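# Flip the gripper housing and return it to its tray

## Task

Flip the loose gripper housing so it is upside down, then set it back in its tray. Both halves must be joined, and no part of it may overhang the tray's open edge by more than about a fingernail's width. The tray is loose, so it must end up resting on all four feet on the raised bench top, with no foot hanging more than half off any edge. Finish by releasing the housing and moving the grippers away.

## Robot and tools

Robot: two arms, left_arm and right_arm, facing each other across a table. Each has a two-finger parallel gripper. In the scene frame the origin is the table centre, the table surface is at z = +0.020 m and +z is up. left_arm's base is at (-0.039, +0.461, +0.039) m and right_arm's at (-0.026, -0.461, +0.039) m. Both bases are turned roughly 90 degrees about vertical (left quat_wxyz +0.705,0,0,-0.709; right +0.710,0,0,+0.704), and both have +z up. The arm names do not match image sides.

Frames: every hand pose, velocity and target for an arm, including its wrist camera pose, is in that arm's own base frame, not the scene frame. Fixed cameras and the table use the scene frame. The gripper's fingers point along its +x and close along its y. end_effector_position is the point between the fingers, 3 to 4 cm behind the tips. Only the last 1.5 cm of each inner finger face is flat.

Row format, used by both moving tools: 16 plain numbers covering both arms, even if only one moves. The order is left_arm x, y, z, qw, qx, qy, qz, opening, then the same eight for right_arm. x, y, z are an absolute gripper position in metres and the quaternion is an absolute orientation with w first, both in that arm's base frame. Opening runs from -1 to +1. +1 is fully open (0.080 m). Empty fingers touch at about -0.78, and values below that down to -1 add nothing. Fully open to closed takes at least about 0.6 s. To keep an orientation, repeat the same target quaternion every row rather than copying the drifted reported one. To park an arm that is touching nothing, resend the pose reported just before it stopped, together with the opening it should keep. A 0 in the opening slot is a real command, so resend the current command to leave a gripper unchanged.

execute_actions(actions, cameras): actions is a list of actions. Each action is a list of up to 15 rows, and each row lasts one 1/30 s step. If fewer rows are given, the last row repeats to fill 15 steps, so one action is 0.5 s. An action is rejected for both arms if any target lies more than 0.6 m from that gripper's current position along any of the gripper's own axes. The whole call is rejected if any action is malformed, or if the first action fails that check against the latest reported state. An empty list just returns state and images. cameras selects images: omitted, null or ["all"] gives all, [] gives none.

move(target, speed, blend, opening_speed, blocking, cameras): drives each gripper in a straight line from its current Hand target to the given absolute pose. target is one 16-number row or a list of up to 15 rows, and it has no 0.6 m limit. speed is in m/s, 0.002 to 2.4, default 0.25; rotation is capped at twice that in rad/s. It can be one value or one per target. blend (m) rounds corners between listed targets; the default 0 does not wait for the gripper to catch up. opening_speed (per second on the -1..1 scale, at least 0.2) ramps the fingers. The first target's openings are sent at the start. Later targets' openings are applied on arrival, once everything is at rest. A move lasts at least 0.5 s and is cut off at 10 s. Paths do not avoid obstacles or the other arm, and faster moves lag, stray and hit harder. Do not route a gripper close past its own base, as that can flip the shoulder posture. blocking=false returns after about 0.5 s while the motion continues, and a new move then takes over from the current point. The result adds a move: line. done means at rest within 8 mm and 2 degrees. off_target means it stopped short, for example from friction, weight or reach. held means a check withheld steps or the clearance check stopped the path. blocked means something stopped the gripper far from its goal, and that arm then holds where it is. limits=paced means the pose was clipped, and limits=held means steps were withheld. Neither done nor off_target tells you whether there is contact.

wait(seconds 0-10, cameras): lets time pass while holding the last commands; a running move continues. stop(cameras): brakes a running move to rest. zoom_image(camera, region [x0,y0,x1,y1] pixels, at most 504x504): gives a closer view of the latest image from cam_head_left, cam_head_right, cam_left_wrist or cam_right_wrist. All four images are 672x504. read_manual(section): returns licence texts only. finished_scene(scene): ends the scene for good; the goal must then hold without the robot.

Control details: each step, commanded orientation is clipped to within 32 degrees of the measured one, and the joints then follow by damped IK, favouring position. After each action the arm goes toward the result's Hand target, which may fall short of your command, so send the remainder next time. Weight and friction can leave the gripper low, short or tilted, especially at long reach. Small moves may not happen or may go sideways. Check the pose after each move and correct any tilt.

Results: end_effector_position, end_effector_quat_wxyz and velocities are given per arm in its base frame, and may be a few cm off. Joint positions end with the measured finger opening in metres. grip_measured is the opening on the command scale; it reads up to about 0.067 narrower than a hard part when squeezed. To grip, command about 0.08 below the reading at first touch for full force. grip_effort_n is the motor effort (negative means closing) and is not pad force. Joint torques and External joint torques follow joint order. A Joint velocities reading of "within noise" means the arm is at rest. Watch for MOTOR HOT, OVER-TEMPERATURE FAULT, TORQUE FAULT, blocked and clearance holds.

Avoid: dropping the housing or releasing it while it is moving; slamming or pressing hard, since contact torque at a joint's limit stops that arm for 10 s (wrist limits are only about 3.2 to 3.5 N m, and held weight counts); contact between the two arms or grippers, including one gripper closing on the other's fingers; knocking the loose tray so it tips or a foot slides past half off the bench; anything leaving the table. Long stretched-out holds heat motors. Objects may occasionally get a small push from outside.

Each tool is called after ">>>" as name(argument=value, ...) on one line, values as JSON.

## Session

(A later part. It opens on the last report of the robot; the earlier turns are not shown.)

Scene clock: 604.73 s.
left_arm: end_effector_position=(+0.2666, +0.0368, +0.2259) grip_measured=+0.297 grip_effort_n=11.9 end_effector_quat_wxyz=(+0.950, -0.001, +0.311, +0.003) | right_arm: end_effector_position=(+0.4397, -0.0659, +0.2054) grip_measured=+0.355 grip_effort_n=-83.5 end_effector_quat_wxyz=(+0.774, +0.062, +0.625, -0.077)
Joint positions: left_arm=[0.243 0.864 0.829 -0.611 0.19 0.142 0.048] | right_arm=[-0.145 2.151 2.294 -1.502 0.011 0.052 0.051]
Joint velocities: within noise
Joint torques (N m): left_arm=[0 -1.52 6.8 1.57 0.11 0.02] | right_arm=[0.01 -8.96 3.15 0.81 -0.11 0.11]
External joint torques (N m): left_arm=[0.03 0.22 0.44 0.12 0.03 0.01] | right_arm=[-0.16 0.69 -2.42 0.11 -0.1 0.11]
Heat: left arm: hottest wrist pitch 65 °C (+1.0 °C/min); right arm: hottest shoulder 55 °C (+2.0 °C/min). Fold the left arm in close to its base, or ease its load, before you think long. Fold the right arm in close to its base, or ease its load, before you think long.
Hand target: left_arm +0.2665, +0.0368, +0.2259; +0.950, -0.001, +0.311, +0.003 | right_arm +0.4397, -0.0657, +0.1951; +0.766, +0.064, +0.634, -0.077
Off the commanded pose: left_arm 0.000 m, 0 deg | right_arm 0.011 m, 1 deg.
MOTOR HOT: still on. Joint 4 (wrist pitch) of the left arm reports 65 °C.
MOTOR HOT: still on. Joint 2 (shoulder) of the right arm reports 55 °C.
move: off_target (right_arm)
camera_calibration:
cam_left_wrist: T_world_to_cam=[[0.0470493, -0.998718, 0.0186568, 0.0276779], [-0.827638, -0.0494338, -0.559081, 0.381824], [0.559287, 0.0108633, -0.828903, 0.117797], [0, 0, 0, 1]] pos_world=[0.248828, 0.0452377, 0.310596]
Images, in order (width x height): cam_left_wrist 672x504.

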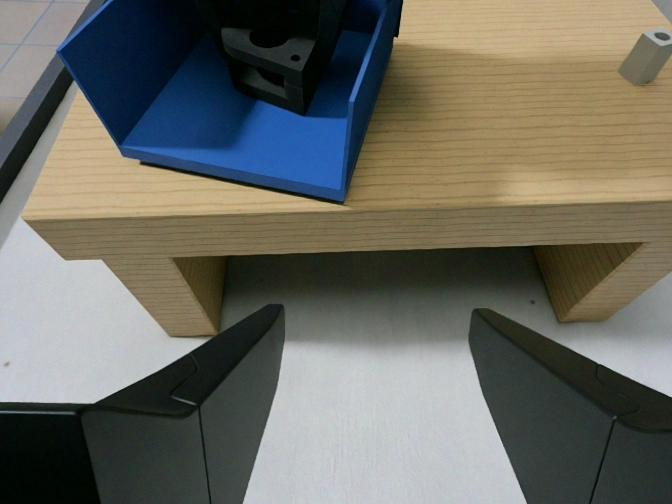

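>>> move(target=[[0.2665,0.0368,0.2259,0.95,-0.001,0.311,0.003,0.3,0.440,-0.066,0.2025,0.7662,0.0639,0.6348,-0.0772,0.6]], speed=[0.03], opening_speed=0.25, cameras=["cam_right_wrist","cam_left_wrist"])

Scene clock: 612.53 s.
left_arm: end_effector_position=(+0.2666, +0.0368, +0.2259) grip_measured=+0.297 grip_effort_n=11.9 end_effector_quat_wxyz=(+0.950, -0.001, +0.311, +0.003) | right_arm: end_effector_position=(+0.4381, -0.0661, +0.2040) grip_measured=+0.596 grip_effort_n=18.8 end_effector_quat_wxyz=(+0.767, +0.061, +0.634, -0.078)
Joint positions: left_arm=[0.243 0.864 0.829 -0.611 0.19 0.142 0.048] | right_arm=[-0.145 2.171 2.325 -1.535 0.015 0.052 0.062]
Joint velocities: within noise
Joint torques (N m): left_arm=[0.01 -1.44 6.85 1.56 0.1 0.01] | right_arm=[0.01 -8.95 6.63 0.03 -0.05 0.1]
External joint torques (N m): left_arm=[0.04 0.29 0.48 0.11 0.02 0] | right_arm=[-0.14 0.74 1.14 -0.63 -0.05 0.1]
Heat: left arm: hottest wrist pitch 65 °C (+1.0 °C/min); right arm: hottest shoulder 55 °C (+1.0 °C/min). Fold the left arm in close to its base, or ease its load, before you think long. Fold the right arm in close to its base, or ease its load, before you think long.
Hand target: left_arm +0.2665, +0.0368, +0.2259; +0.950, -0.001, +0.311, +0.003 | right_arm +0.4399, -0.0664, +0.2025; +0.766, +0.063, +0.635, -0.078
Off the commanded pose: left_arm 0.000 m, 0 deg | right_arm 0.002 m, 0 deg.
MOTOR HOT: still on. Joint 4 (wrist pitch) of the left arm reports 65 °C.
MOTOR HOT: still on. Joint 2 (shoulder) of the right arm reports 55 °C.
move: done
camera_calibration:
cam_left_wrist: T_world_to_cam=[[0.0470493, -0.998718, 0.0186568, 0.0276779], [-0.827638, -0.0494338, -0.559081, 0.381824], [0.559287, 0.0108633, -0.828903, 0.117797], [0, 0, 0, 1]] pos_world=[0.248828, 0.0452377, 0.310596]
cam_right_wrist: T_world_to_cam=[[-0.182586, -0.982339, 0.0409029, 0.0110258], [-0.963091, 0.187068, 0.193552, 0.420611], [-0.197785, -0.00405337, -0.980237, 0.360467], [0, 0, 0, 1]] pos_world=[0.478394, -0.0663906, 0.271483]
Images, in order (width x height): cam_left_wrist 672x504, cam_right_wrist 672x504.

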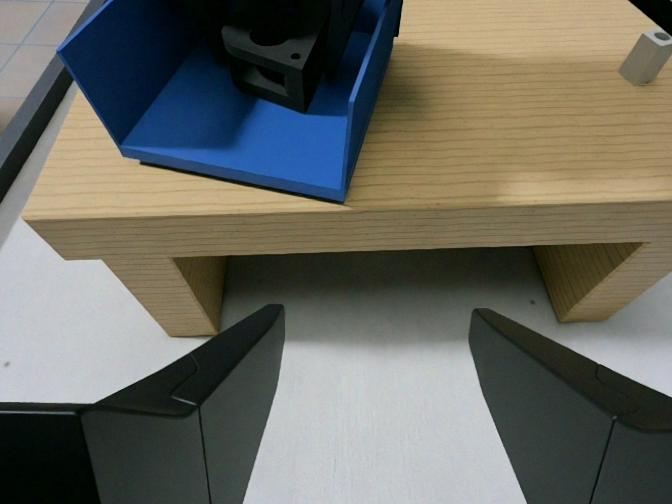

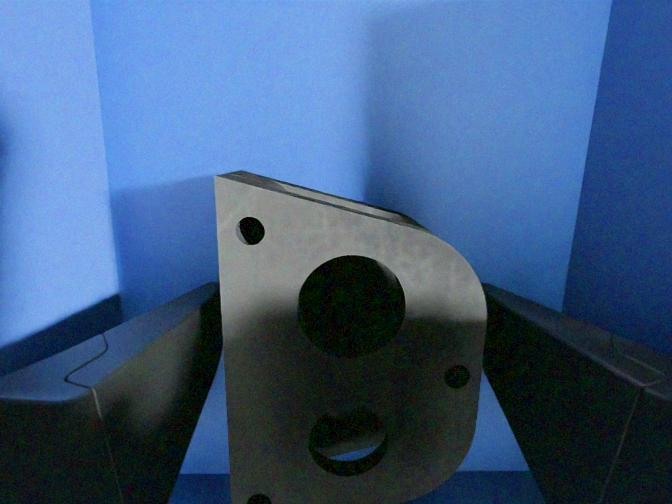

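>>> move(target=[[0.2665,0.0368,0.2259,0.95,-0.001,0.311,0.003,0.3,0.4405,-0.0645,0.206,0.7662,0.0639,0.6348,-0.0772,0.68],[0.2665,0.0368,0.2259,0.95,-0.001,0.311,0.003,0.3,0.432,-0.064,0.25,0.82,0.056,0.563,-0.079,0.68],[0.2665,0.0368,0.2259,0.95,-0.001,0.311,0.003,0.3,0.31,0.0,0.34,0.866,0,0.5,0,0.68]], speed=[0.04,0.06,0.25])

>>> zoom_image(camera="cam_left_wrist", region=[50, 0, 450, 240])

>>> zoom_image(camera="cam_right_wrist", region=[300, 0, 640, 240])

Scene clock: 625.87 s.
left_arm: end_effector_position=(+0.2666, +0.0368, +0.2259) grip_measured=+0.297 grip_effort_n=12.3 end_effector_quat_wxyz=(+0.950, -0.001, +0.311, +0.003) | right_arm: end_effector_position=(+0.3128, -0.0005, +0.3425) grip_measured=+0.676 grip_effort_n=18.4 end_effector_quat_wxyz=(+0.869, -0.001, +0.495, -0.002)
Joint positions: left_arm=[0.243 0.864 0.829 -0.611 0.19 0.142 0.048] | right_arm=[0.001 1.53 1.992 -1.499 0.005 0.001 0.065]
Joint velocities: within noise
Joint torques (N m): left_arm=[-0.02 -1.5 6.83 1.54 0.1 0.01] | right_arm=[0.23 -5.24 4.54 0.44 0 0.03]
External joint torques (N m): left_arm=[0.01 0.22 0.48 0.1 0.01 0.01] | right_arm=[0.17 -0.45 -0.61 -0.73 0 0.03]
Heat: left arm: hottest wrist pitch 65 °C (+2.0 °C/min); right arm: hottest shoulder 57 °C (+3.0 °C/min). Fold the left arm in close to its base, or ease its load, before you think long. Fold the right arm in close to its base, or ease its load, before you think long.
Hand target: left_arm +0.2665, +0.0368, +0.2259; +0.950, -0.001, +0.311, +0.003 | right_arm +0.3116, +0.0003, +0.3405; +0.866, -0.002, +0.499, -0.001
Off the commanded pose: left_arm 0.000 m, 0 deg | right_arm 0.004 m, 1 deg.
MOTOR HOT: still on. Joint 4 (wrist pitch) of the left arm reports 65 °C.
MOTOR HOT: still on. Joint 2 (shoulder) of the right arm reports 57 °C.
move: done
camera_calibration:
cam_left_wrist: T_world_to_cam=[[0.0470493, -0.998718, 0.0186568, 0.0276779], [-0.827638, -0.0494338, -0.559081, 0.381824], [0.559287, 0.0108633, -0.828903, 0.117797], [0, 0, 0, 1]] pos_world=[0.248828, 0.0452377, 0.310596]
cam_right_wrist: T_world_to_cam=[[-0.00142408, -0.999065, 0.0432208, -0.0105799], [-0.988783, -0.00504843, -0.149275, 0.386246], [0.149354, -0.0429486, -0.987851, 0.365753], [0, 0, 0, 1]] pos_world=[0.327272, 0.00708858, 0.419424]

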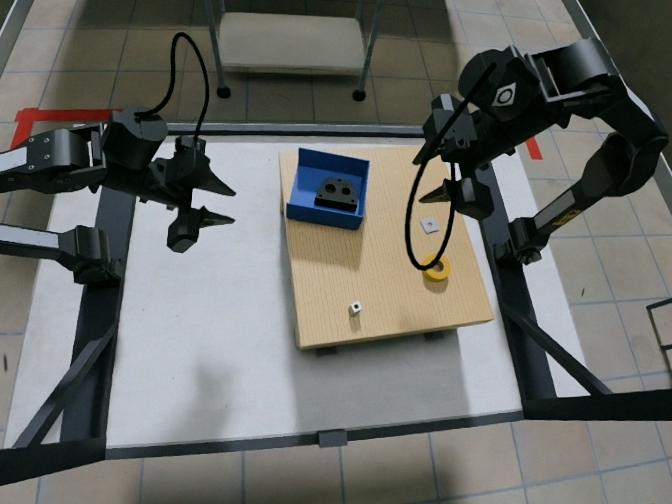

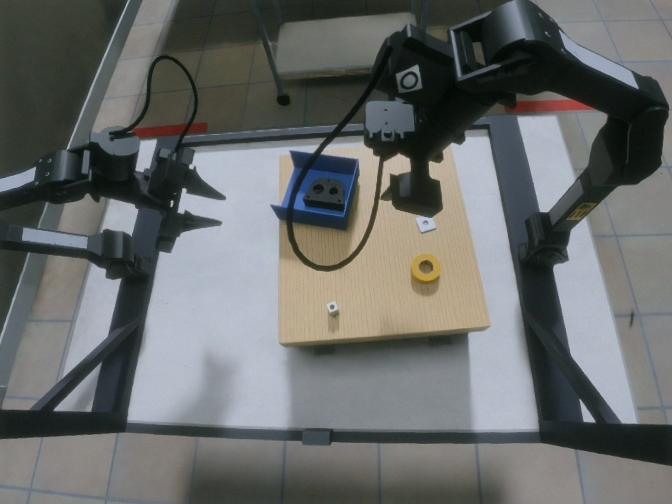

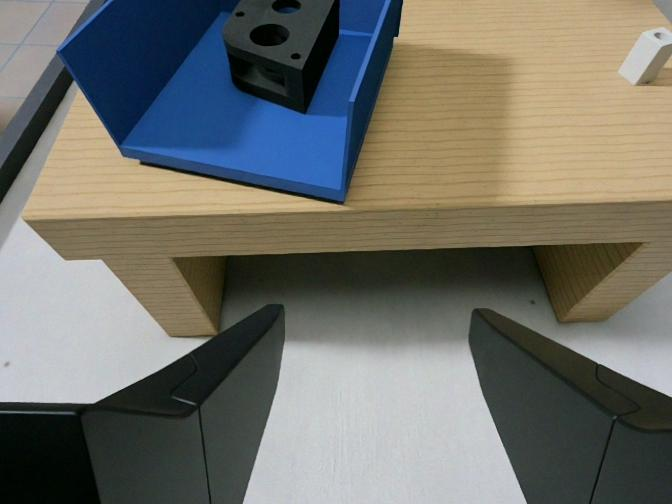

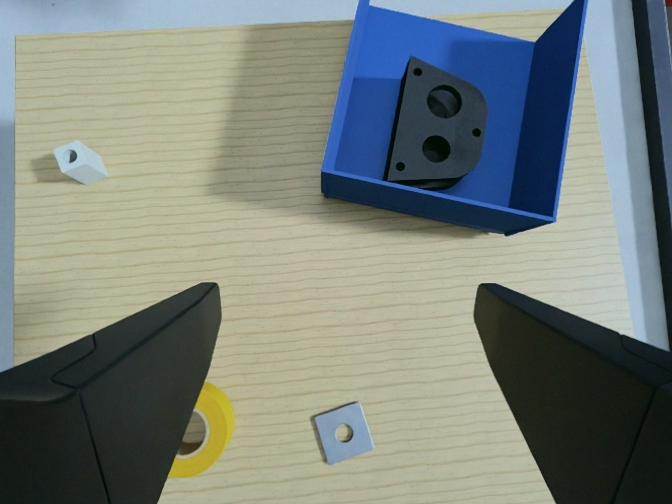

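Scaled by 1.260 from the camera's 672x504 image, which has a finer 960x720 frame.

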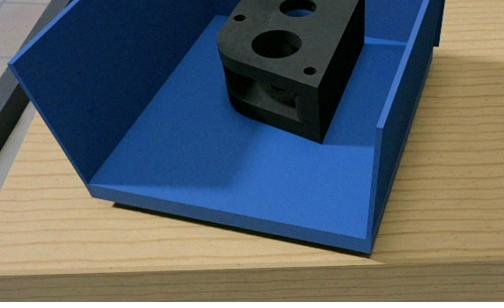

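Scaled by 1.482 from the camera's 672x504 image, which has a finer 960x720 frame.

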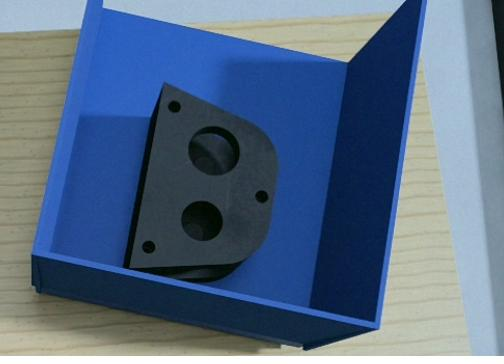

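>>> finished_scene(scene=2)

The scene is finished: the task was done.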